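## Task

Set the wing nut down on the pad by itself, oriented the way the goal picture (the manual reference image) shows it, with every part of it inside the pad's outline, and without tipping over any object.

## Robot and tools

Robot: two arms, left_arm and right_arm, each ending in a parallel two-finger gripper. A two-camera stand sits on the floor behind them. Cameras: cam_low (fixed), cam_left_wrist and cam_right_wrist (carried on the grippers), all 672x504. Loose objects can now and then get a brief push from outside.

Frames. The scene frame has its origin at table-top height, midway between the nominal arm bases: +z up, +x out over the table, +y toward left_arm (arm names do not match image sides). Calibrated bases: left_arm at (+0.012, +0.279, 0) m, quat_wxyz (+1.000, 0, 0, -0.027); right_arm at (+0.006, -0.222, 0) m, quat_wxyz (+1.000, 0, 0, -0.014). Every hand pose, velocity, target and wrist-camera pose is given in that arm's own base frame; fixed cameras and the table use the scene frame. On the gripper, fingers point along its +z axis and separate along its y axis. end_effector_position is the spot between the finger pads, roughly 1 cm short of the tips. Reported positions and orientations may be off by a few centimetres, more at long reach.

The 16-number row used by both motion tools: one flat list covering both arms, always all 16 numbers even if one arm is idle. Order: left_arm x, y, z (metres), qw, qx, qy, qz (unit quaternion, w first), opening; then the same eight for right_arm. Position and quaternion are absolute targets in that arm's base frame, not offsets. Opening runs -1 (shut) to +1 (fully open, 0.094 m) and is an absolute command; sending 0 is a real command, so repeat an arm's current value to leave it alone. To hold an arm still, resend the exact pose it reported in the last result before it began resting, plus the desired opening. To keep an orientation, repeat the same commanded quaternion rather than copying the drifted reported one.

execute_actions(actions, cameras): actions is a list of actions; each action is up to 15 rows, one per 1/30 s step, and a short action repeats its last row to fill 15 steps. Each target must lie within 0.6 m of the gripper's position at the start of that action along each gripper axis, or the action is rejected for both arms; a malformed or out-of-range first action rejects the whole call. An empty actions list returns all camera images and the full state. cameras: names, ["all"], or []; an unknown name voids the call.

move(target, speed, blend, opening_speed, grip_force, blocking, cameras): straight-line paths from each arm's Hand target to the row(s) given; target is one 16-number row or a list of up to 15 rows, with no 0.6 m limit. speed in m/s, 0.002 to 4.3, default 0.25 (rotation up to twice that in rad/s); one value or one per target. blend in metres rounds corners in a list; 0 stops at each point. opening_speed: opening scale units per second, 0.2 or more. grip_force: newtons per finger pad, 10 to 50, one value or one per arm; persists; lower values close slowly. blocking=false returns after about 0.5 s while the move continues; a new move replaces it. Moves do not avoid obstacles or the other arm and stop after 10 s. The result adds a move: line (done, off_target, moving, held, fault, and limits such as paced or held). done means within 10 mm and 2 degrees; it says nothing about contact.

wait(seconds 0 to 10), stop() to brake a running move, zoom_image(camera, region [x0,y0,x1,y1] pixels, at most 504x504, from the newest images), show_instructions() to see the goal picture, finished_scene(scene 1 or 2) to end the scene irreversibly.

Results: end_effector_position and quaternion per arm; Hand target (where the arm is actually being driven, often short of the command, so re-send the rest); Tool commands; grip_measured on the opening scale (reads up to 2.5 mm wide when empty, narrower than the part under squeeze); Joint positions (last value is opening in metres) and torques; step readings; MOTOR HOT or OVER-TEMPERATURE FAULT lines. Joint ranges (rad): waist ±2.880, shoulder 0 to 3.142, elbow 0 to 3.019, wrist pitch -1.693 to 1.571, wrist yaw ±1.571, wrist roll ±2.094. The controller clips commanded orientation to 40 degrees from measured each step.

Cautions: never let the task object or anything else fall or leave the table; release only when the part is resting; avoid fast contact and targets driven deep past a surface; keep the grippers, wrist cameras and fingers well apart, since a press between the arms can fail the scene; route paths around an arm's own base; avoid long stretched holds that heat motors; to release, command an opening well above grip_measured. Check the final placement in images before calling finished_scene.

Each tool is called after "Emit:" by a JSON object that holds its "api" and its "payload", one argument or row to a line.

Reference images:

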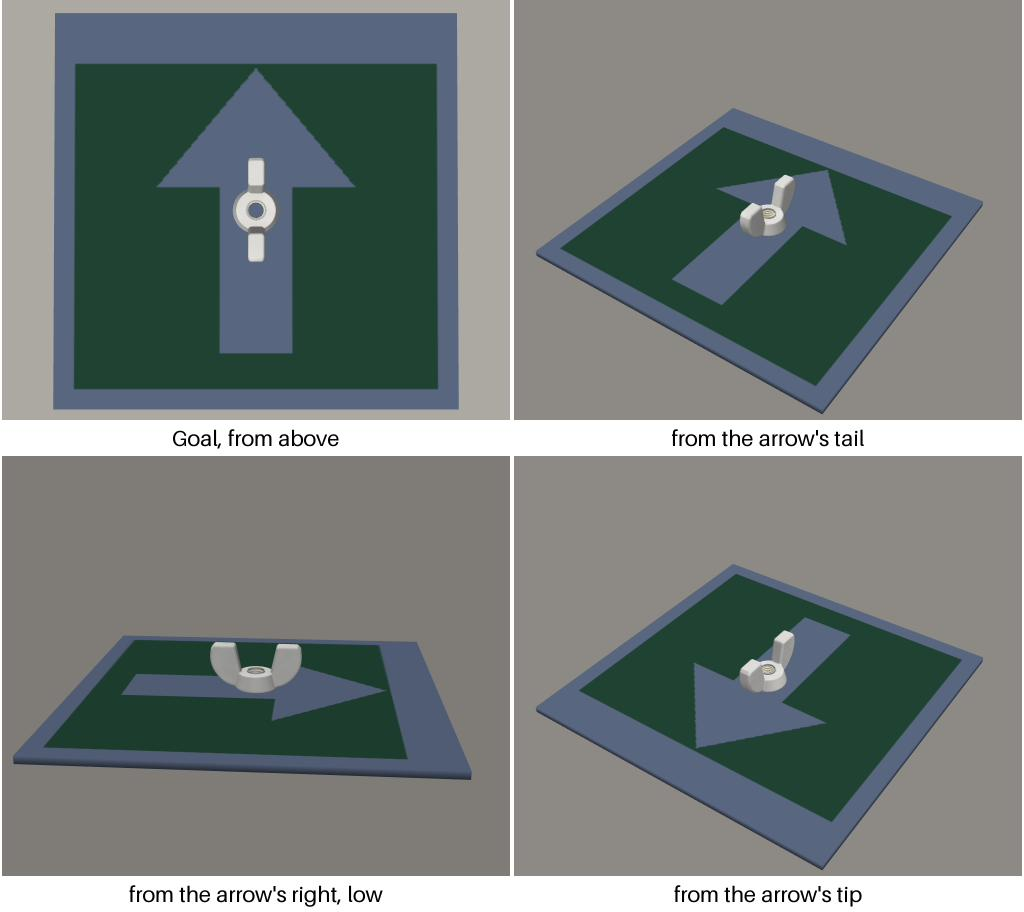

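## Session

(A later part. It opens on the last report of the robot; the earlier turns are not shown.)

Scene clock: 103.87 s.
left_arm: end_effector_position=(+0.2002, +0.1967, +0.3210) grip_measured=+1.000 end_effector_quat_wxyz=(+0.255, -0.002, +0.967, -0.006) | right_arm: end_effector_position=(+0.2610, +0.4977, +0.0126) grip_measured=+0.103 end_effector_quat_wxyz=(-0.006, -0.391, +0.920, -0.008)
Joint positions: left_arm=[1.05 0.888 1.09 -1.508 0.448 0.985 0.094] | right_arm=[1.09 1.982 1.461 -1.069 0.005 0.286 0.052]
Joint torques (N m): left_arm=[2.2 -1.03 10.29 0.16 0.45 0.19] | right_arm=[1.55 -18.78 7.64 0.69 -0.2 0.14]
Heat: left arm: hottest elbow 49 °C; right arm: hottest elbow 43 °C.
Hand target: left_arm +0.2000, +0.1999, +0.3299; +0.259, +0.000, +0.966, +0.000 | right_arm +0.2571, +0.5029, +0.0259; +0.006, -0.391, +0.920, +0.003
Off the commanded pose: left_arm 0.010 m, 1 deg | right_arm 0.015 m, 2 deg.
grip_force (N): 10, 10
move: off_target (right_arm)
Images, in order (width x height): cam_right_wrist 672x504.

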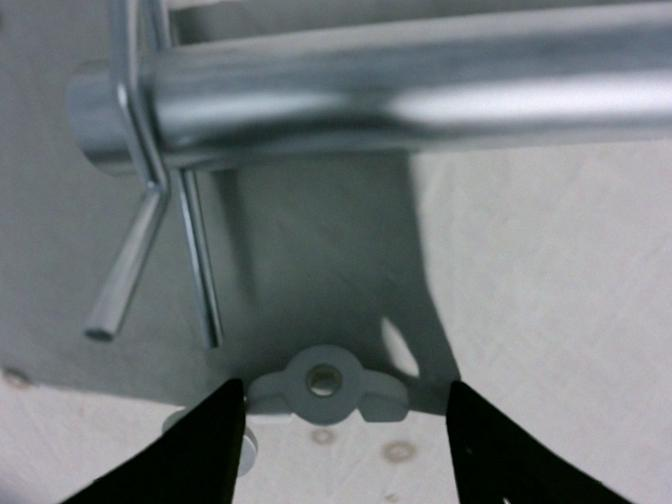

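Emit:
{"api": "move", "payload": {
  "target": [0.2, 0.2, 0.33, 0.259, 0, 0.966, 0, 1, 0.270, 0.517, 0.032, 0.010, -0.3907, 0.9205, 0.008, 0.1],
  "speed": 0.06,
  "cameras": ["cam_right_wrist"]
}}

Emit:
{"api": "zoom_image", "payload": {
  "camera": "cam_right_wrist",
  "region": [210, 254, 480, 504]
}}

Scene clock: 105.30 s.
left_arm: end_effector_position=(+0.2002, +0.1967, +0.3210) grip_measured=+1.000 end_effector_quat_wxyz=(+0.255, -0.002, +0.967, -0.006) | right_arm: end_effector_position=(+0.2604, +0.4971, +0.0126) grip_measured=+0.103 end_effector_quat_wxyz=(-0.007, -0.391, +0.920, -0.008)
Joint positions: left_arm=[1.05 0.888 1.09 -1.508 0.448 0.985 0.094] | right_arm=[1.09 1.982 1.461 -1.072 0.004 0.286 0.052]
Joint torques (N m): left_arm=[2.08 -1.03 10.3 0.16 0.45 0.19] | right_arm=[0.73 -17.14 12.92 -0.05 -0.25 0.05]
Heat: left arm: hottest elbow 49 °C; right arm: hottest elbow 43 °C.
Hand target: left_arm +0.2000, +0.1999, +0.3299; +0.259, +0.000, +0.966, +0.000 | right_arm +0.2696, +0.5160, +0.0325; +0.010, -0.391, +0.920, +0.008
Off the commanded pose: left_arm 0.010 m, 1 deg | right_arm 0.029 m, 3 deg.
grip_force (N): 10, 10
move: off_target (right_arm)
Images, in order (width x height): cam_right_wrist 672x504.

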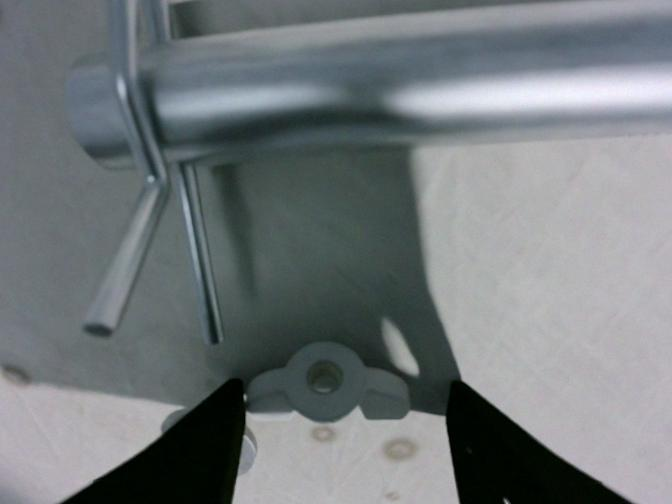

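Scaled by 1.867 from the camera's 672x504 image, which has a finer 960x720 frame.

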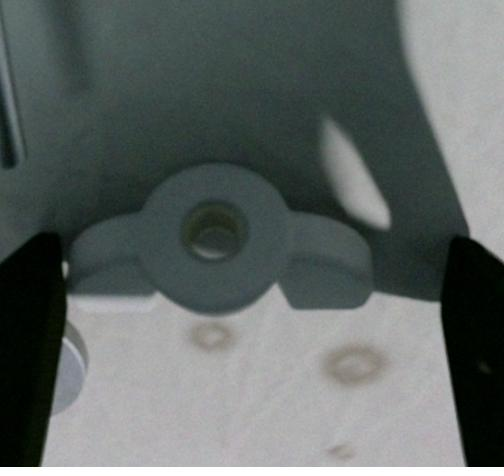

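Emit:
{"api": "move", "payload": {
  "target": [0.2, 0.2, 0.33, 0.259, 0, 0.966, 0, 1, 0.272, 0.523, 0.036, 0.010, -0.3907, 0.9205, 0.008, 0.1],
  "speed": 0.06,
  "cameras": ["cam_right_wrist"]
}}

Emit:
{"api": "zoom_image", "payload": {
  "camera": "cam_right_wrist",
  "region": [210, 254, 480, 504]
}}

Scene clock: 106.43 s.
left_arm: end_effector_position=(+0.2002, +0.1967, +0.3210) grip_measured=+1.000 end_effector_quat_wxyz=(+0.255, -0.002, +0.967, -0.006) | right_arm: end_effector_position=(+0.2644, +0.5047, +0.0226) grip_measured=+0.103 end_effector_quat_wxyz=(-0.003, -0.391, +0.920, -0.005)
Joint positions: left_arm=[1.05 0.888 1.09 -1.508 0.448 0.985 0.094] | right_arm=[1.09 1.982 1.491 -1.09 0.004 0.286 0.052]
Joint torques (N m): left_arm=[2.08 -1.03 10.3 0.14 0.45 0.19] | right_arm=[0.79 -16.32 12.93 -0.01 -0.24 0.07]
Heat: left arm: hottest elbow 49 °C; right arm: hottest elbow 43 °C.
Hand target: left_arm +0.2000, +0.1999, +0.3299; +0.259, +0.000, +0.966, +0.000 | right_arm +0.2717, +0.5222, +0.0363; +0.010, -0.391, +0.920, +0.008
Off the commanded pose: left_arm 0.010 m, 1 deg | right_arm 0.024 m, 2 deg.
grip_force (N): 10, 10
move: off_target (right_arm)
Images, in order (width x height): cam_right_wrist 672x504.

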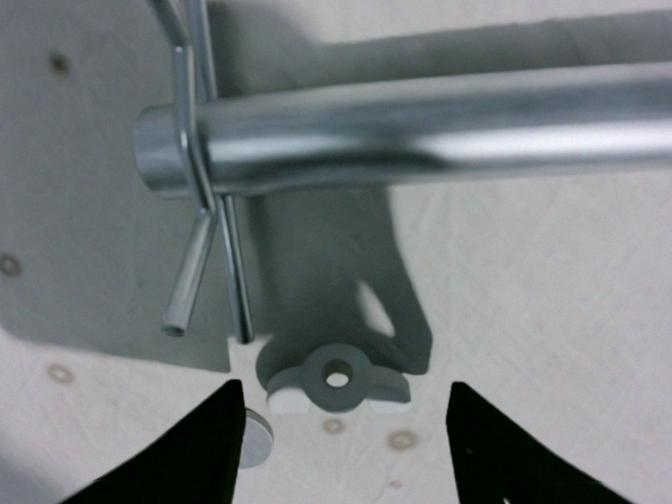

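Scaled by 1.867 from the camera's 672x504 image, which has a finer 960x720 frame.

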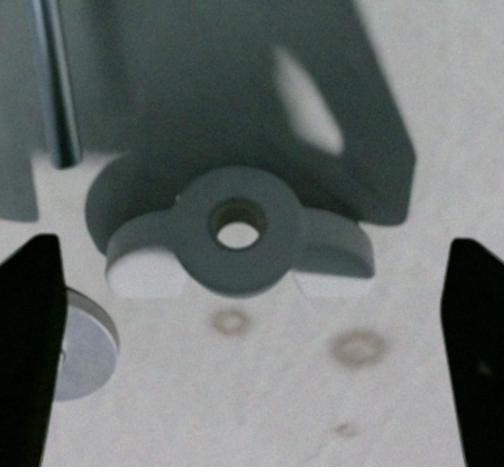

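Emit:
{"api": "move", "payload": {
  "target": [0.2, 0.2, 0.33, 0.259, 0, 0.966, 0, 1, 0.270, 0.5165, 0.013, 0.006, -0.3907, 0.9205, 0.005, 0.05],
  "speed": 0.06,
  "cameras": ["cam_right_wrist"]
}}

Emit:
{"api": "zoom_image", "payload": {
  "camera": "cam_right_wrist",
  "region": [210, 254, 480, 504]
}}

Scene clock: 108.03 s.
left_arm: end_effector_position=(+0.2002, +0.1967, +0.3210) grip_measured=+1.000 end_effector_quat_wxyz=(+0.255, -0.002, +0.967, -0.006) | right_arm: end_effector_position=(+0.2669, +0.5097, +0.0176) grip_measured=+0.053 end_effector_quat_wxyz=(+0.004, -0.391, +0.920, +0.001)
Joint positions: left_arm=[1.05 0.888 1.09 -1.508 0.448 0.985 0.094] | right_arm=[1.09 1.991 1.491 -1.064 0.003 0.286 0.049]
Joint torques (N m): left_arm=[2.14 -1.03 10.29 0.14 0.44 0.18] | right_arm=[0.67 -15.85 9.73 0.75 -0.25 0.05]
Heat: left arm: hottest elbow 49 °C; right arm: hottest elbow 43 °C.
Hand target: left_arm +0.2000, +0.1999, +0.3299; +0.259, +0.000, +0.966, +0.000 | right_arm +0.2699, +0.5162, +0.0129; +0.006, -0.391, +0.920, +0.005
Off the commanded pose: left_arm 0.010 m, 1 deg | right_arm 0.009 m, 1 deg.
grip_force (N): 10, 10
move: done
Images, in order (width x height): cam_right_wrist 672x504.

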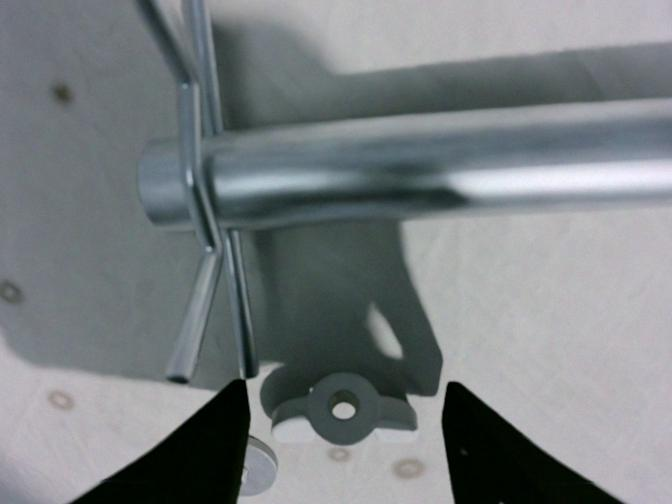

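Scaled by 1.867 from the camera's 672x504 image, which has a finer 960x720 frame.

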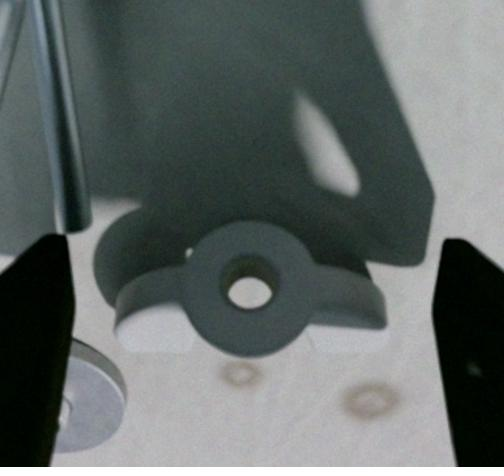

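Emit:
{"api": "move", "payload": {
  "target": [0.2, 0.2, 0.33, 0.259, 0, 0.966, 0, 1, 0.2645, 0.5052, -0.001, 0.002, -0.3907, 0.9205, 0.003, 0.05],
  "speed": 0.06,
  "cameras": ["cam_right_wrist"]
}}

Emit:
{"api": "zoom_image", "payload": {
  "camera": "cam_right_wrist",
  "region": [210, 254, 480, 504]
}}

Scene clock: 109.23 s.
left_arm: end_effector_position=(+0.2002, +0.1967, +0.3210) grip_measured=+1.000 end_effector_quat_wxyz=(+0.255, -0.002, +0.967, -0.006) | right_arm: end_effector_position=(+0.2668, +0.5102, +0.0117) grip_measured=+0.053 end_effector_quat_wxyz=(+0.009, -0.391, +0.920, +0.007)
Joint positions: left_arm=[1.05 0.888 1.09 -1.508 0.448 0.985 0.094] | right_arm=[1.09 1.991 1.473 -1.031 0.001 0.286 0.049]
Joint torques (N m): left_arm=[2.08 -1.08 10.29 0.13 0.44 0.19] | right_arm=[0.67 -16.21 6.78 0.94 -0.26 0.03]
Heat: left arm: hottest elbow 49 °C; right arm: hottest elbow 43 °C.
Hand target: left_arm +0.2000, +0.1999, +0.3299; +0.259, +0.000, +0.966, +0.000 | right_arm +0.2645, +0.5051, -0.0008; +0.002, -0.391, +0.921, +0.003
Off the commanded pose: left_arm 0.010 m, 1 deg | right_arm 0.014 m, 1 deg.
grip_force (N): 10, 10
move: off_target (right_arm)
Images, in order (width x height): cam_right_wrist 672x504.

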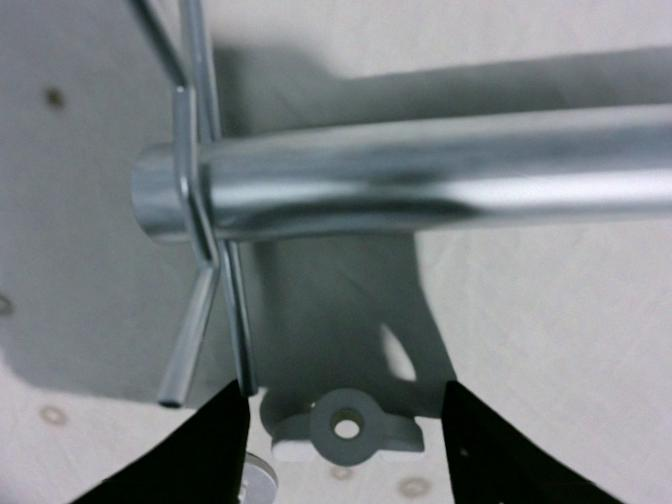

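Scaled by 1.867 from the camera's 672x504 image, which has a finer 960x720 frame.

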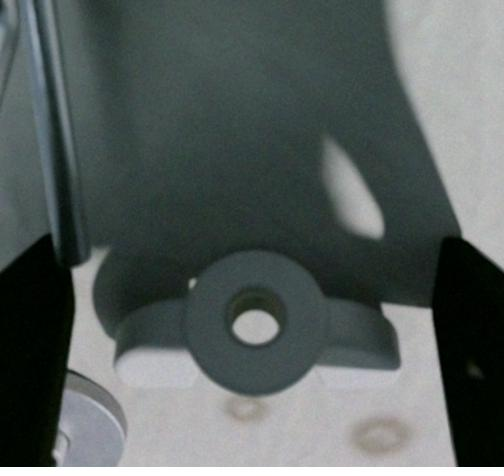

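Emit:
{"api": "move", "payload": {
  "target": [0.2, 0.2, 0.33, 0.259, 0, 0.966, 0, 1, 0.262, 0.500, 0.002, -0.013, -0.3907, 0.9205, -0.009, 0.05],
  "speed": 0.06,
  "cameras": ["cam_right_wrist"]
}}

Emit:
{"api": "zoom_image", "payload": {
  "camera": "cam_right_wrist",
  "region": [210, 254, 480, 504]
}}

Scene clock: 110.70 s.
left_arm: end_effector_position=(+0.2002, +0.1967, +0.3210) grip_measured=+1.000 end_effector_quat_wxyz=(+0.255, -0.002, +0.967, -0.006) | right_arm: end_effector_position=(+0.2639, +0.5045, +0.0116) grip_measured=+0.053 end_effector_quat_wxyz=(-0.001, -0.391, +0.920, -0.002)
Joint positions: left_arm=[1.05 0.888 1.09 -1.508 0.448 0.985 0.094] | right_arm=[1.09 1.991 1.473 -1.056 0.001 0.286 0.049]
Joint torques (N m): left_arm=[2.26 -0.97 10.29 0.14 0.45 0.19] | right_arm=[0.56 -15.79 8.21 -0.12 -0.27 0.03]
Heat: left arm: hottest elbow 49 °C; right arm: hottest elbow 43 °C.
Hand target: left_arm +0.2000, +0.1999, +0.3299; +0.259, +0.000, +0.966, +0.000 | right_arm +0.2620, +0.4999, +0.0021; -0.013, -0.391, +0.920, -0.009
Off the commanded pose: left_arm 0.010 m, 1 deg | right_arm 0.011 m, 2 deg.
grip_force (N): 10, 10
move: off_target (right_arm)
Images, in order (width x height): cam_right_wrist 672x504.

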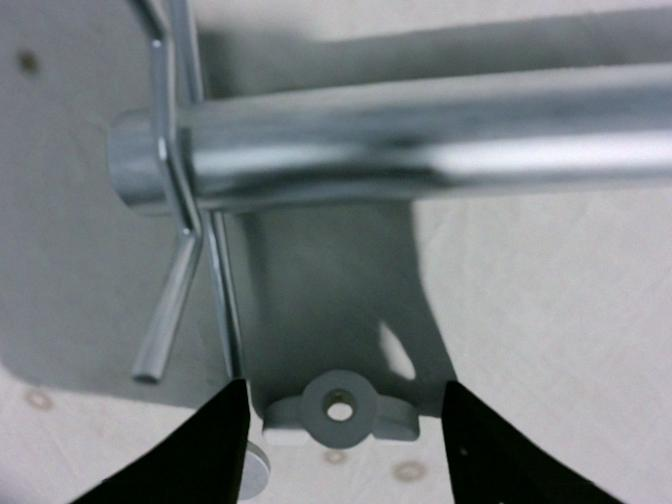

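Scaled by 1.867 from the camera's 672x504 image, which has a finer 960x720 frame.

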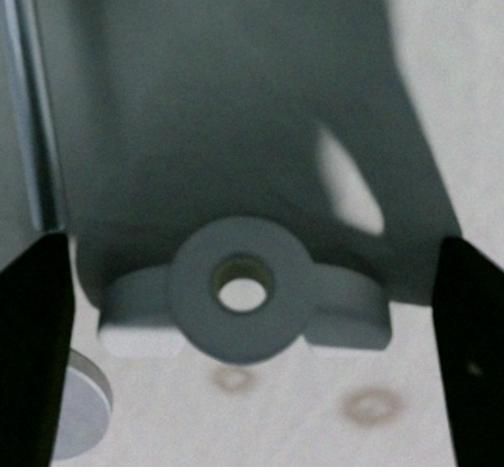

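Emit:
{"api": "move", "payload": {
  "target": [0.2, 0.2, 0.33, 0.259, 0, 0.966, 0, 1, 0.262, 0.500, 0.002, -0.013, -0.3907, 0.9205, -0.009, -0.5],
  "speed": 0.06,
  "grip_force": 12,
  "cameras": ["cam_right_wrist"]
}}

Emit:
{"api": "zoom_image", "payload": {
  "camera": "cam_right_wrist",
  "region": [210, 254, 480, 504]
}}

Scene clock: 113.10 s.
left_arm: end_effector_position=(+0.2002, +0.1967, +0.3210) grip_measured=+1.000 end_effector_quat_wxyz=(+0.255, -0.002, +0.967, -0.006) | right_arm: end_effector_position=(+0.2635, +0.5040, +0.0116) grip_measured=-0.188 end_effector_quat_wxyz=(-0.002, -0.391, +0.920, -0.002)
Joint positions: left_arm=[1.05 0.888 1.09 -1.508 0.448 0.985 0.094] | right_arm=[1.09 1.991 1.473 -1.059 0.001 0.286 0.038]
Joint torques (N m): left_arm=[2.08 -0.97 10.28 0.14 0.44 0.19] | right_arm=[0.56 -15.79 8.18 -0.02 -0.26 0.03]
Heat: left arm: hottest elbow 49 °C; right arm: hottest elbow 43 °C.
Hand target: left_arm +0.2000, +0.1999, +0.3299; +0.259, +0.000, +0.966, +0.000 | right_arm +0.2620, +0.4999, +0.0021; -0.013, -0.391, +0.920, -0.009
Off the commanded pose: left_arm 0.010 m, 1 deg | right_arm 0.011 m, 1 deg.
grip_force (N): 12, 12
move: off_target (right_arm)
Images, in order (width x height): cam_right_wrist 672x504.

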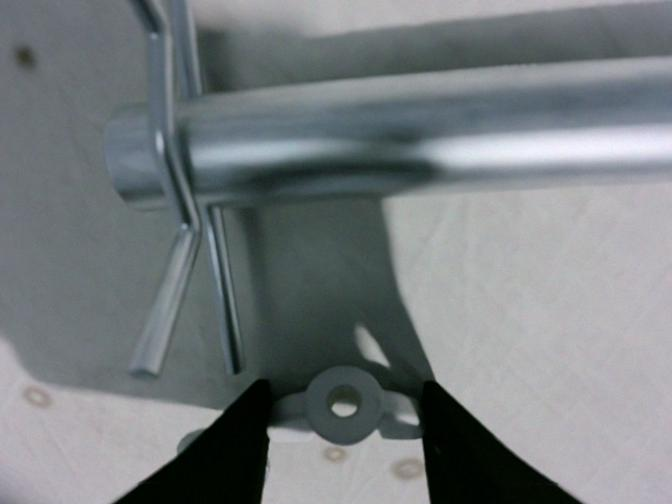

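Scaled by 1.867 from the camera's 672x504 image, which has a finer 960x720 frame.

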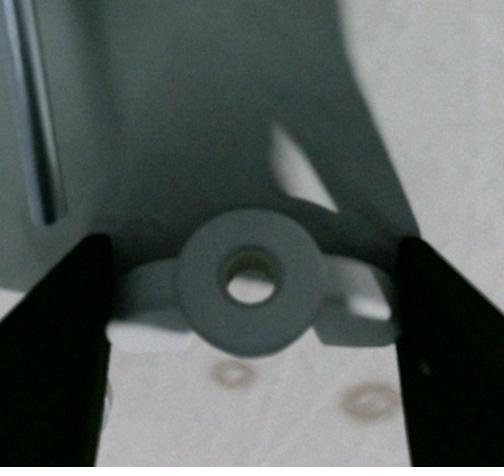

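Emit:
{"api": "move", "payload": {
  "target": [0.2, 0.2, 0.33, 0.259, 0, 0.966, 0, 1, 0.270, 0.510, 0.07, 0.0, -0.3907, 0.9205, 0.0, -0.5],
  "speed": 0.06,
  "grip_force": 30,
  "cameras": ["cam_right_wrist", "cam_low"]
}}

Emit:
{"api": "zoom_image", "payload": {
  "camera": "cam_right_wrist",
  "region": [210, 254, 480, 504]
}}

Scene clock: 114.93 s.
left_arm: end_effector_position=(+0.2002, +0.1967, +0.3210) grip_measured=+1.000 end_effector_quat_wxyz=(+0.255, -0.002, +0.967, -0.006) | right_arm: end_effector_position=(+0.2573, +0.4924, +0.0389) grip_measured=-0.207 end_effector_quat_wxyz=(-0.026, -0.391, +0.920, -0.022)
Joint positions: left_arm=[1.05 0.888 1.09 -1.508 0.448 0.985 0.094] | right_arm=[1.09 1.963 1.508 -1.183 0 0.286 0.037]
Joint torques (N m): left_arm=[2.08 -1.03 10.26 0.16 0.44 0.19] | right_arm=[0.26 -18.55 12.83 -0.13 -0.09 -0.01]
Heat: left arm: hottest elbow 49 °C; right arm: hottest elbow 43 °C.
Hand target: left_arm +0.2000, +0.1999, +0.3299; +0.259, +0.000, +0.966, +0.000 | right_arm +0.2694, +0.5086, +0.0703; +0.000, -0.391, +0.921, +0.000
Off the commanded pose: left_arm 0.010 m, 1 deg | right_arm 0.038 m, 4 deg.
grip_force (N): 30, 30
move: off_target (right_arm)
Images, in order (width x height): cam_low 672x504, cam_right_wrist 672x504.

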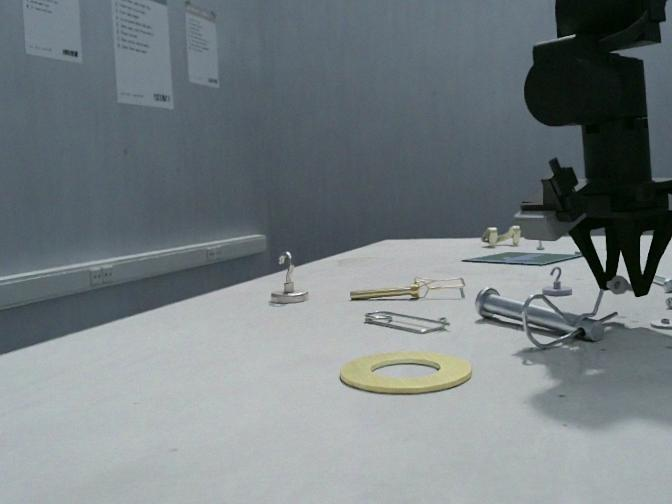

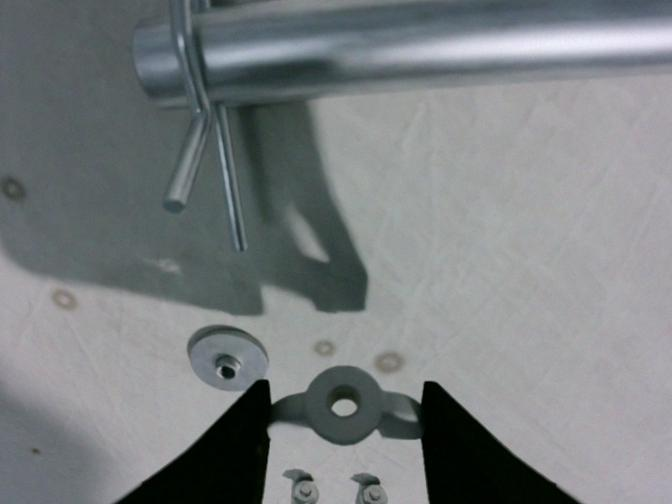

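Scaled by 1.867 from the camera's 672x504 image, which has a finer 960x720 frame.

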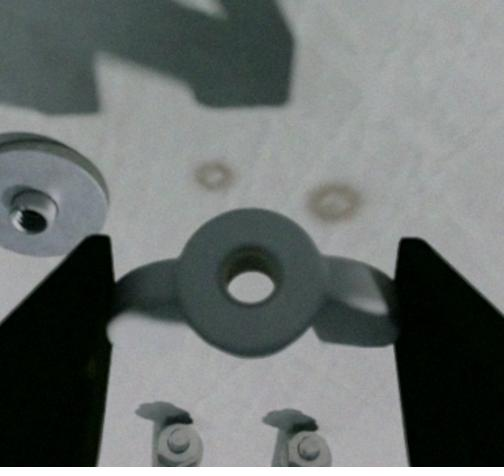

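Emit:
{"api": "move", "payload": {
  "target": [
    [0.2, 0.2, 0.33, 0.259, 0, 0.966, 0, 1, 0.270, 0.490, 0.14, 0.012, -0.3907, 0.9205, 0.0, -0.5],
    [0.2, 0.2, 0.33, 0.259, 0, 0.966, 0, 1, 0.34, 0.25, 0.14, 0.012, 0.26, 0.9656, 0.0, -0.5],
    [0.2, 0.2, 0.33, 0.259, 0, 0.966, 0, 1, 0.315, 0.05, 0.09, 0.01, 0.737, 0.6756, 0.0, -0.5]
  ],
  "speed": [0.2, 0.45, 0.35],
  "blend": [0.03, 0.08, 0],
  "cameras": ["cam_right_wrist", "cam_low"]
}}

Scene clock: 120.13 s.
left_arm: end_effector_position=(+0.2002, +0.1967, +0.3210) grip_measured=+1.000 end_effector_quat_wxyz=(+0.255, -0.002, +0.967, -0.006) | right_arm: end_effector_position=(+0.3137, +0.0510, +0.0851) grip_measured=-0.207 end_effector_quat_wxyz=(+0.002, +0.732, +0.681, -0.011)
Joint positions: left_arm=[1.05 0.888 1.09 -1.508 0.448 0.985 0.094] | right_arm=[0.171 1.298 0.806 -1.095 0.015 1.813 0.037]
Joint torques (N m): left_arm=[2.14 -1.08 10.26 0.1 0.45 0.2] | right_arm=[0.5 -9.29 7.83 0.59 0.06 0.15]
Heat: left arm: hottest elbow 49 °C; right arm: hottest elbow 43 °C.
Hand target: left_arm +0.2000, +0.1999, +0.3299; +0.259, +0.000, +0.966, +0.000 | right_arm +0.3149, +0.0500, +0.0899; +0.010, +0.737, +0.676, +0.000
Off the commanded pose: left_arm 0.010 m, 1 deg | right_arm 0.005 m, 2 deg.
grip_force (N): 30, 30
move: done
Images, in order (width x height): cam_low 672x504, cam_right_wrist 672x504.

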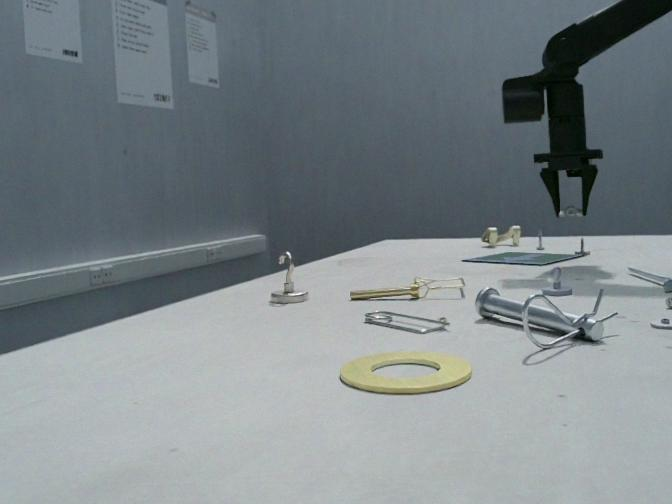

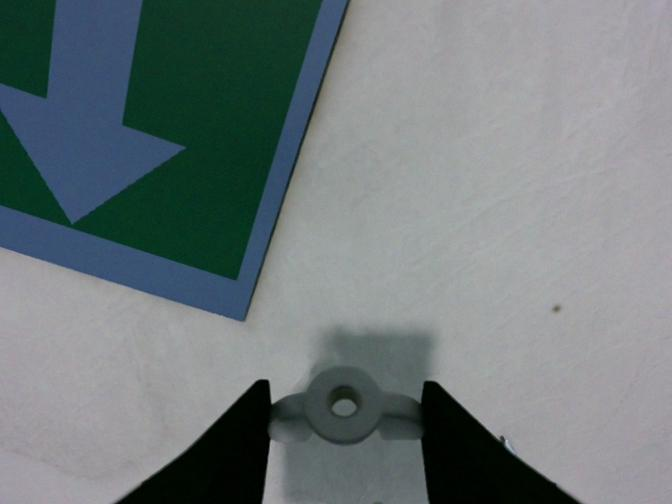

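Emit:
{"api": "move", "payload": {
  "target": [0.2, 0.2, 0.33, 0.259, 0, 0.966, 0, 1, 0.313, 0.051, 0.018, 0.003, 0.737, 0.6756, 0.005, -0.5],
  "speed": 0.1,
  "cameras": ["cam_right_wrist"]
}}

Scene clock: 121.50 s.
left_arm: end_effector_position=(+0.2002, +0.1967, +0.3210) grip_measured=+1.000 end_effector_quat_wxyz=(+0.255, -0.002, +0.967, -0.006) | right_arm: end_effector_position=(+0.3128, +0.0530, +0.0214) grip_measured=-0.207 end_effector_quat_wxyz=(+0.005, +0.732, +0.681, +0.005)
Joint positions: left_arm=[1.05 0.888 1.09 -1.508 0.448 0.985 0.094] | right_arm=[0.171 1.393 0.693 -0.858 0.003 1.814 0.037]
Joint torques (N m): left_arm=[2.14 -1.03 10.29 0.14 0.45 0.18] | right_arm=[0.09 -7.53 7.04 0.66 -0.18 0.1]
Heat: left arm: hottest elbow 49 °C; right arm: hottest elbow 42 °C.
Hand target: left_arm +0.2000, +0.1999, +0.3299; +0.259, +0.000, +0.966, +0.000 | right_arm +0.3129, +0.0510, +0.0181; +0.003, +0.737, +0.676, +0.005
Off the commanded pose: left_arm 0.010 m, 1 deg | right_arm 0.004 m, 1 deg.
grip_force (N): 30, 30
move: done
Images, in order (width x height): cam_right_wrist 672x504.

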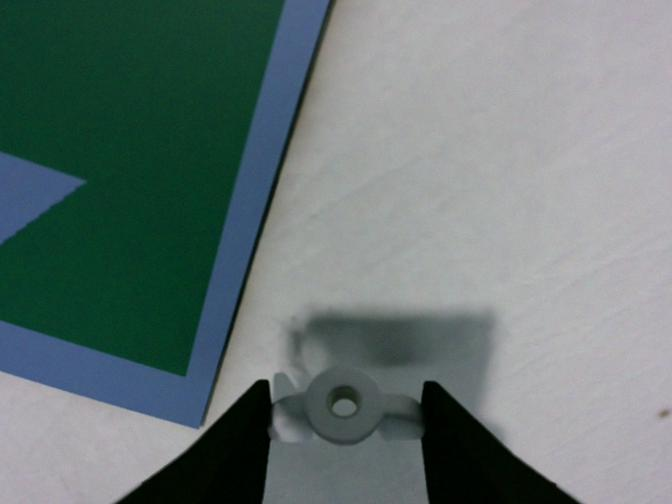

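Emit:
{"api": "move", "payload": {
  "target": [
    [0.2, 0.2, 0.33, 0.259, 0, 0.966, 0, 1, 0.283, 0.055, 0.026, 0.003, 0.737, 0.6756, 0.005, -0.5],
    [0.2, 0.2, 0.33, 0.259, 0, 0.966, 0, 1, 0.285, 0.055, 0.008, 0.002, 0.737, 0.6756, 0.005, -0.5]
  ],
  "speed": 0.1,
  "cameras": ["cam_right_wrist"]
}}

Scene clock: 123.23 s.
left_arm: end_effector_position=(+0.2002, +0.1967, +0.3210) grip_measured=+1.000 end_effector_quat_wxyz=(+0.255, -0.002, +0.967, -0.006) | right_arm: end_effector_position=(+0.2869, +0.0526, +0.0124) grip_measured=-0.207 end_effector_quat_wxyz=(+0.005, +0.736, +0.677, +0.007)
Joint positions: left_arm=[1.05 0.888 1.09 -1.508 0.448 0.985 0.094] | right_arm=[0.184 1.343 0.615 -0.825 0.001 1.838 0.037]
Joint torques (N m): left_arm=[2.08 -0.97 10.29 0.16 0.46 0.19] | right_arm=[1.38 -6.42 6.74 0.7 -0.19 0.13]
Heat: left arm: hottest elbow 49 °C; right arm: hottest elbow 42 °C.
Hand target: left_arm +0.2000, +0.1999, +0.3299; +0.259, +0.000, +0.966, +0.000 | right_arm +0.2849, +0.0550, +0.0081; +0.002, +0.737, +0.676, +0.005
Off the commanded pose: left_arm 0.010 m, 1 deg | right_arm 0.005 m, 0 deg.
grip_force (N): 30, 30
move: done
Images, in order (width x height): cam_right_wrist 672x504.

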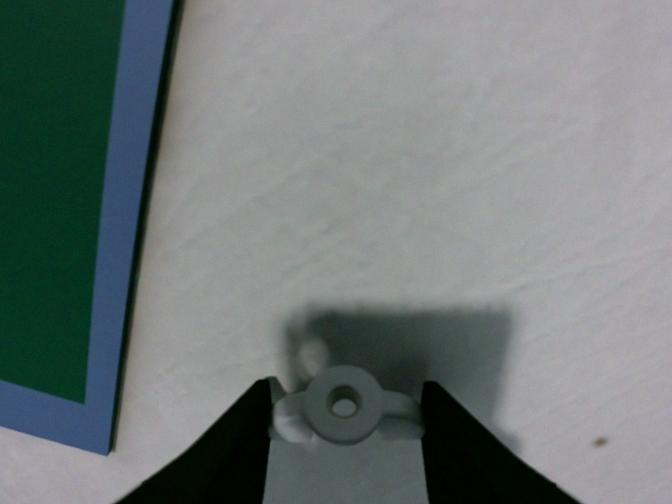

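Emit:
{"api": "execute_actions", "payload": {
  "actions": []
}}

Scene clock: 124.47 s.
left_arm: end_effector_position=(+0.2002, +0.1967, +0.3210) grip_measured=+1.000 end_effector_quat_wxyz=(+0.255, -0.002, +0.967, -0.006) | right_arm: end_effector_position=(+0.2869, +0.0526, +0.0124) grip_measured=-0.207 end_effector_quat_wxyz=(+0.005, +0.736, +0.677, +0.007)
Joint positions: left_arm=[1.05 0.888 1.09 -1.508 0.448 0.985 0.094] | right_arm=[0.184 1.343 0.615 -0.825 0.001 1.838 0.037]
Joint velocities: within noise
Joint torques (N m): left_arm=[2.2 -1.08 10.28 0.13 0.45 0.19] | right_arm=[1.32 -6.42 6.74 0.66 -0.19 0.13]
Heat: left arm: hottest elbow 49 °C; right arm: hottest elbow 42 °C.
Hand target: left_arm +0.2000, +0.1999, +0.3299; +0.259, +0.000, +0.966, +0.000 | right_arm +0.2849, +0.0550, +0.0081; +0.002, +0.737, +0.676, +0.005
Tool commands: left_gripper/opening=+1.0 right_gripper/opening=-0.5
Off the commanded pose: left_arm 0.010 m, 1 deg | right_arm 0.005 m, 0 deg.
grip_force (N): 30, 30

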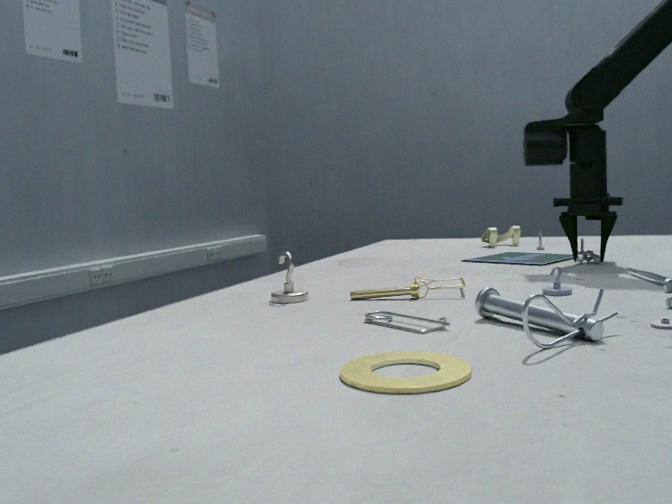

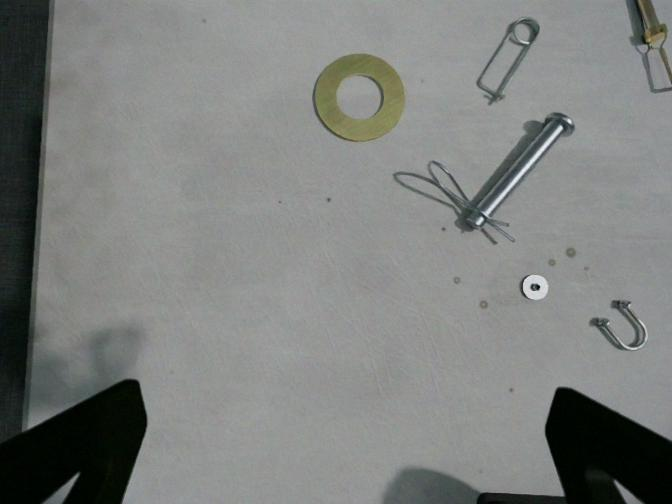

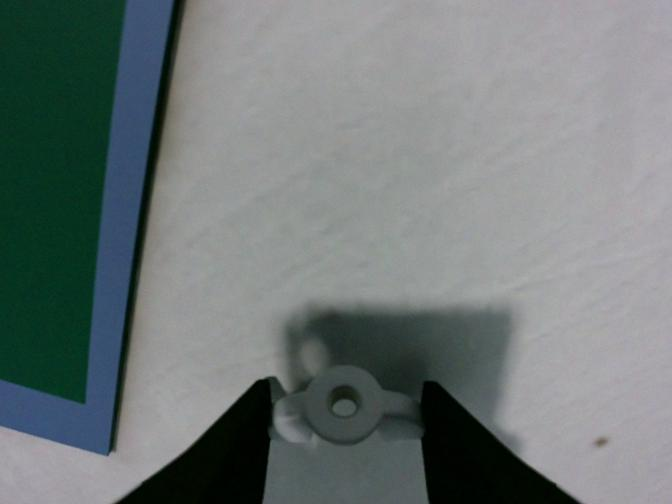

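Emit:
{"api": "move", "payload": {
  "target": [
    [0.2, 0.2, 0.33, 0.259, 0, 0.966, 0, 1, 0.285, 0.055, 0.008, 0.002, 0.737, 0.6756, 0.005, 0.15]
  ],
  "opening_speed": 0.3,
  "cameras": ["cam_right_wrist"]
}}

Scene clock: 128.23 s.
left_arm: end_effector_position=(+0.2002, +0.1967, +0.3210) grip_measured=+1.000 end_effector_quat_wxyz=(+0.255, -0.002, +0.967, -0.006) | right_arm: end_effector_position=(+0.2869, +0.0526, +0.0124) grip_measured=+0.147 end_effector_quat_wxyz=(+0.005, +0.736, +0.677, +0.007)
Joint positions: left_arm=[1.05 0.888 1.09 -1.508 0.448 0.985 0.094] | right_arm=[0.184 1.343 0.615 -0.825 0.001 1.838 0.054]
Joint torques (N m): left_arm=[2.2 -1.03 10.25 0.13 0.45 0.19] | right_arm=[1.38 -6.42 6.74 0.66 -0.19 0.13]
Heat: left arm: hottest elbow 49 °C; right arm: hottest elbow 42 °C.
Hand target: left_arm +0.2000, +0.1999, +0.3299; +0.259, +0.000, +0.966, +0.000 | right_arm +0.2849, +0.0550, +0.0081; +0.002, +0.737, +0.676, +0.005
Off the commanded pose: left_arm 0.010 m, 1 deg | right_arm 0.005 m, 0 deg.
grip_force (N): 30, 30
move: done
Images, in order (width x height): cam_right_wrist 672x504.

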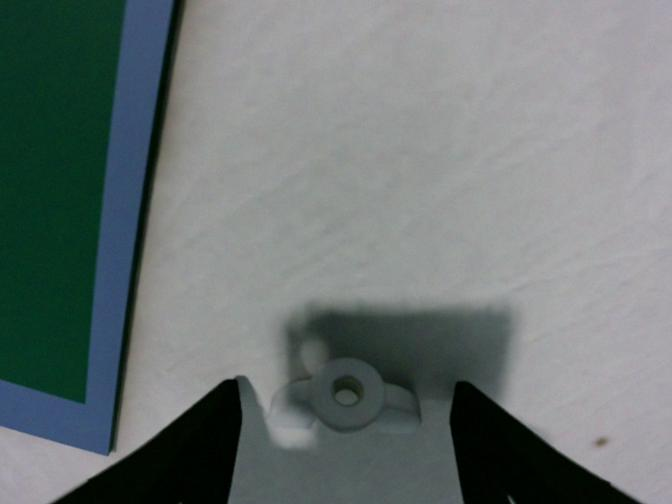

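Emit:
{"api": "move", "payload": {
  "target": [
    [0.2, 0.2, 0.33, 0.259, 0, 0.966, 0, 1, 0.287, 0.053, 0.05, 0.002, 0.737, 0.6756, 0.005, 0.15],
    [0.2, 0.2, 0.33, 0.259, 0, 0.966, 0, 1, 0.285, 0.053, 0.13, 0.01, 0, 1, 0, 0.15],
    [0.2, 0.2, 0.33, 0.259, 0, 0.966, 0, 1, 0.285, 0.050, 0.13, 0.008, -0.6756, 0.737, 0.004, 0.15]
  ],
  "blend": [0.02, 0.02, 0],
  "speed": 0.5,
  "cameras": ["cam_right_wrist"]
}}

Scene clock: 132.77 s.
left_arm: end_effector_position=(+0.2002, +0.1967, +0.3210) grip_measured=+1.000 end_effector_quat_wxyz=(+0.255, -0.002, +0.967, -0.006) | right_arm: end_effector_position=(+0.2628, +0.0486, +0.1069) grip_measured=+0.148 end_effector_quat_wxyz=(-0.018, -0.675, +0.737, +0.018)
Joint positions: left_arm=[1.05 0.888 1.09 -1.508 0.448 0.985 0.094] | right_arm=[0.177 1.147 0.746 -1.22 -0.011 -1.305 0.054]
Joint torques (N m): left_arm=[2.2 -0.97 10.28 0.13 0.45 0.19] | right_arm=[-0.15 -6.53 13.9 -0.13 -0.37 -0.09]
Heat: left arm: hottest elbow 50 °C; right arm: hottest elbow 42 °C.
Hand target: left_arm +0.2000, +0.1999, +0.3299; +0.259, +0.000, +0.966, +0.000 | right_arm +0.2838, +0.0498, +0.1299; +0.008, -0.676, +0.737, +0.004
Off the commanded pose: left_arm 0.010 m, 1 deg | right_arm 0.032 m, 3 deg.
grip_force (N): 30, 30
move: off_target (right_arm)
Images, in order (width x height): cam_right_wrist 672x504.

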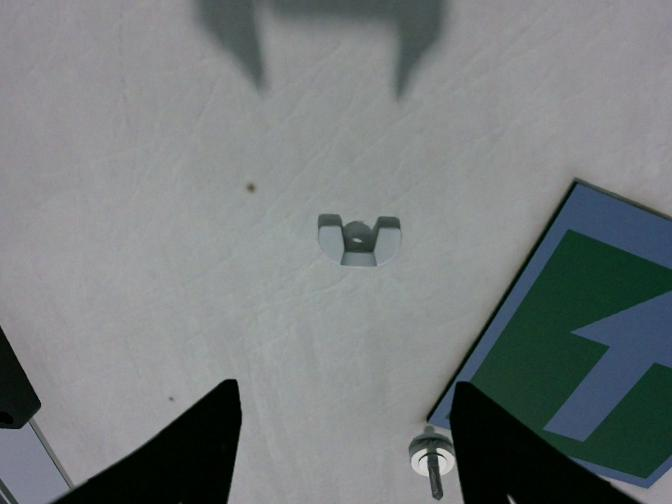

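Emit:
{"api": "move", "payload": {
  "target": [
    [0.2, 0.2, 0.33, 0.259, 0, 0.966, 0, 1, 0.267, 0.066, 0.06, 0.006, -0.6756, 0.737, 0.002, 0.35],
    [0.2, 0.2, 0.33, 0.259, 0, 0.966, 0, 1, 0.265, 0.066, 0.035, 0.003, -0.6756, 0.737, 0.002, 0.35]
  ],
  "blend": [0.01, 0],
  "speed": 0.2,
  "cameras": ["cam_right_wrist"]
}}

Scene clock: 135.20 s.
left_arm: end_effector_position=(+0.2002, +0.1967, +0.3210) grip_measured=+1.000 end_effector_quat_wxyz=(+0.255, -0.002, +0.967, -0.006) | right_arm: end_effector_position=(+0.2633, +0.0637, +0.0356) grip_measured=+0.347 end_effector_quat_wxyz=(+0.000, +0.677, -0.736, -0.005)
Joint positions: left_arm=[1.05 0.888 1.09 -1.508 0.448 0.985 0.094] | right_arm=[0.233 1.246 0.608 -0.937 -0.01 -1.255 0.063]
Joint torques (N m): left_arm=[2.2 -1.14 10.28 0.13 0.45 0.19] | right_arm=[1.44 -6.18 7.64 0.7 -0.06 0.14]
Heat: left arm: hottest elbow 50 °C; right arm: hottest elbow 42 °C.
Hand target: left_arm +0.2000, +0.1999, +0.3299; +0.259, +0.000, +0.966, +0.000 | right_arm +0.2649, +0.0660, +0.0350; -0.003, +0.676, -0.737, -0.002
Off the commanded pose: left_arm 0.010 m, 1 deg | right_arm 0.003 m, 1 deg.
grip_force (N): 30, 30
move: done
Images, in order (width x height): cam_right_wrist 672x504.

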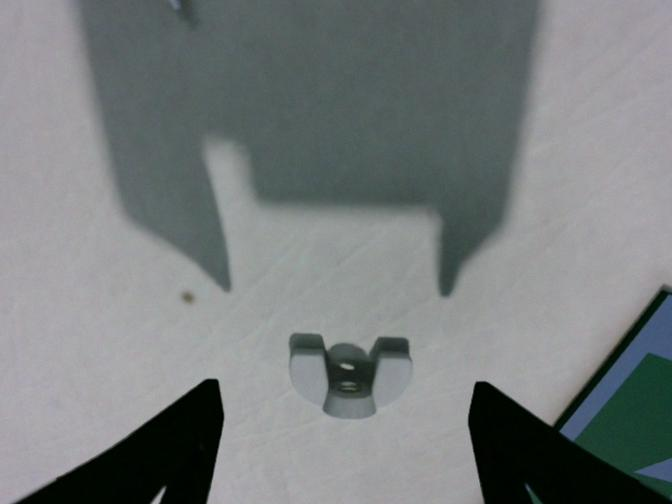

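Emit:
{"api": "move", "payload": {
  "target": [0.2, 0.2, 0.33, 0.259, 0, 0.966, 0, 1, 0.265, 0.066, 0.009, 0.003, -0.6756, 0.737, 0.002, 0.35],
  "speed": 0.1,
  "cameras": ["cam_right_wrist"]
}}

Scene clock: 136.57 s.
left_arm: end_effector_position=(+0.2002, +0.1967, +0.3210) grip_measured=+1.000 end_effector_quat_wxyz=(+0.255, -0.002, +0.967, -0.006) | right_arm: end_effector_position=(+0.2664, +0.0645, +0.0128) grip_measured=+0.347 end_effector_quat_wxyz=(-0.006, +0.677, -0.736, -0.002)
Joint positions: left_arm=[1.05 0.888 1.09 -1.508 0.448 0.985 0.094] | right_arm=[0.233 1.3 0.576 -0.84 -0.01 -1.254 0.063]
Joint torques (N m): left_arm=[2.2 -0.91 10.29 0.14 0.45 0.19] | right_arm=[1.44 -5.95 6.83 0.73 -0.07 0.14]
Heat: left arm: hottest elbow 50 °C; right arm: hottest elbow 42 °C.
Hand target: left_arm +0.2000, +0.1999, +0.3299; +0.259, +0.000, +0.966, +0.000 | right_arm +0.2650, +0.0660, +0.0091; -0.003, +0.676, -0.737, -0.002
Off the commanded pose: left_arm 0.010 m, 1 deg | right_arm 0.004 m, 0 deg.
grip_force (N): 30, 30
move: done
Images, in order (width x height): cam_right_wrist 672x504.

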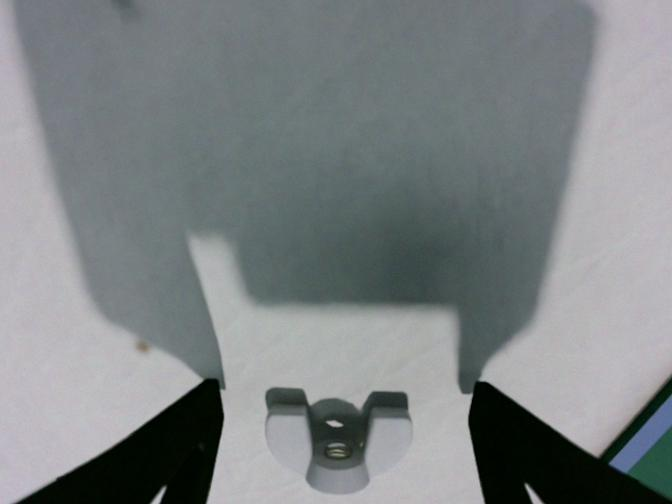

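Emit:
{"api": "move", "payload": {
  "target": [0.2, 0.2, 0.33, 0.259, 0, 0.966, 0, 1, 0.265, 0.066, 0.009, 0.003, -0.6756, 0.737, 0.002, -0.35],
  "speed": 0.1,
  "opening_speed": 0.4,
  "grip_force": [30, 12],
  "cameras": ["cam_right_wrist"]
}}

Scene clock: 142.40 s.
left_arm: end_effector_position=(+0.2002, +0.1967, +0.3210) grip_measured=+1.000 end_effector_quat_wxyz=(+0.255, -0.002, +0.967, -0.006) | right_arm: end_effector_position=(+0.2664, +0.0645, +0.0128) grip_measured=-0.347 end_effector_quat_wxyz=(-0.006, +0.677, -0.736, -0.002)
Joint positions: left_arm=[1.05 0.888 1.09 -1.508 0.448 0.985 0.094] | right_arm=[0.233 1.3 0.576 -0.84 -0.01 -1.254 0.031]
Joint torques (N m): left_arm=[2.08 -0.91 10.28 0.13 0.44 0.19] | right_arm=[1.44 -6.01 6.82 0.7 -0.07 0.14]
Heat: left arm: hottest elbow 50 °C; right arm: hottest elbow 41 °C.
Hand target: left_arm +0.2000, +0.1999, +0.3299; +0.259, +0.000, +0.966, +0.000 | right_arm +0.2650, +0.0660, +0.0091; -0.003, +0.676, -0.737, -0.002
Off the commanded pose: left_arm 0.010 m, 1 deg | right_arm 0.004 m, 0 deg.
grip_force (N): 30, 12
move: done
Images, in order (width x height): cam_right_wrist 672x504.

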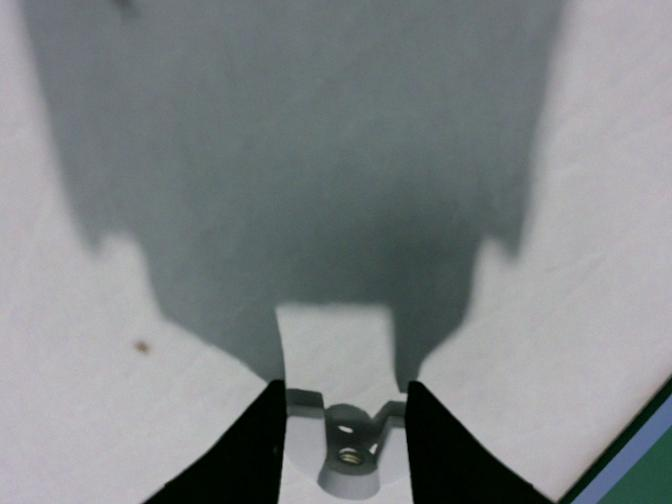

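Emit:
{"api": "zoom_image", "payload": {
  "camera": "cam_right_wrist",
  "region": [220, 340, 480, 504]
}}

Emit:
{"api": "execute_actions", "payload": {
  "actions": []
}}

Scaled by 1.938 from the camera's 672x504 image, which has a finer 960x720 frame.

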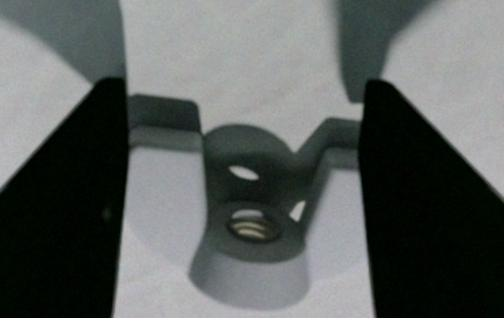

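Scene clock: 142.90 s.
left_arm: end_effector_position=(+0.2002, +0.1967, +0.3210) grip_measured=+1.000 end_effector_quat_wxyz=(+0.255, -0.002, +0.967, -0.006) | right_arm: end_effector_position=(+0.2664, +0.0645, +0.0128) grip_measured=-0.347 end_effector_quat_wxyz=(-0.006, +0.677, -0.736, -0.002)
Joint positions: left_arm=[1.05 0.888 1.09 -1.508 0.448 0.985 0.094] | right_arm=[0.233 1.3 0.576 -0.84 -0.01 -1.254 0.031]
Joint velocities: within noise
Joint torques (N m): left_arm=[2.14 -0.97 10.3 0.12 0.45 0.19] | right_arm=[1.44 -5.89 6.84 0.7 -0.07 0.15]
Heat: left arm: hottest elbow 50 °C; right arm: hottest elbow 41 °C.
Hand target: left_arm +0.2000, +0.1999, +0.3299; +0.259, +0.000, +0.966, +0.000 | right_arm +0.2650, +0.0660, +0.0091; -0.003, +0.676, -0.737, -0.002
Tool commands: left_gripper/opening=+1.0 right_gripper/opening=-0.35
Off the commanded pose: left_arm 0.010 m, 1 deg | right_arm 0.004 m, 0 deg.
grip_force (N): 30, 12

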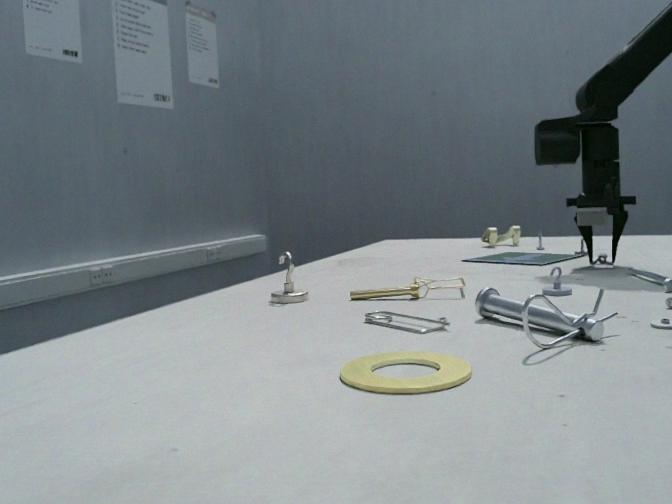

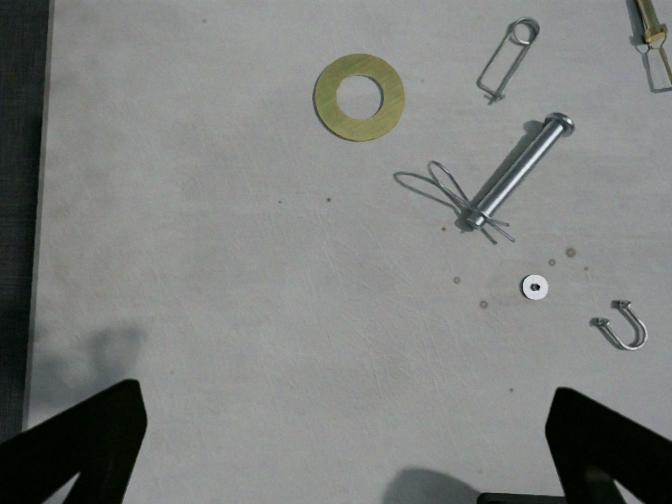

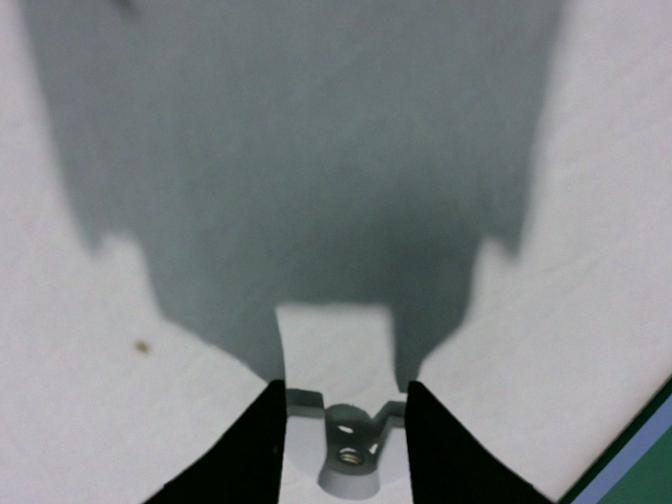

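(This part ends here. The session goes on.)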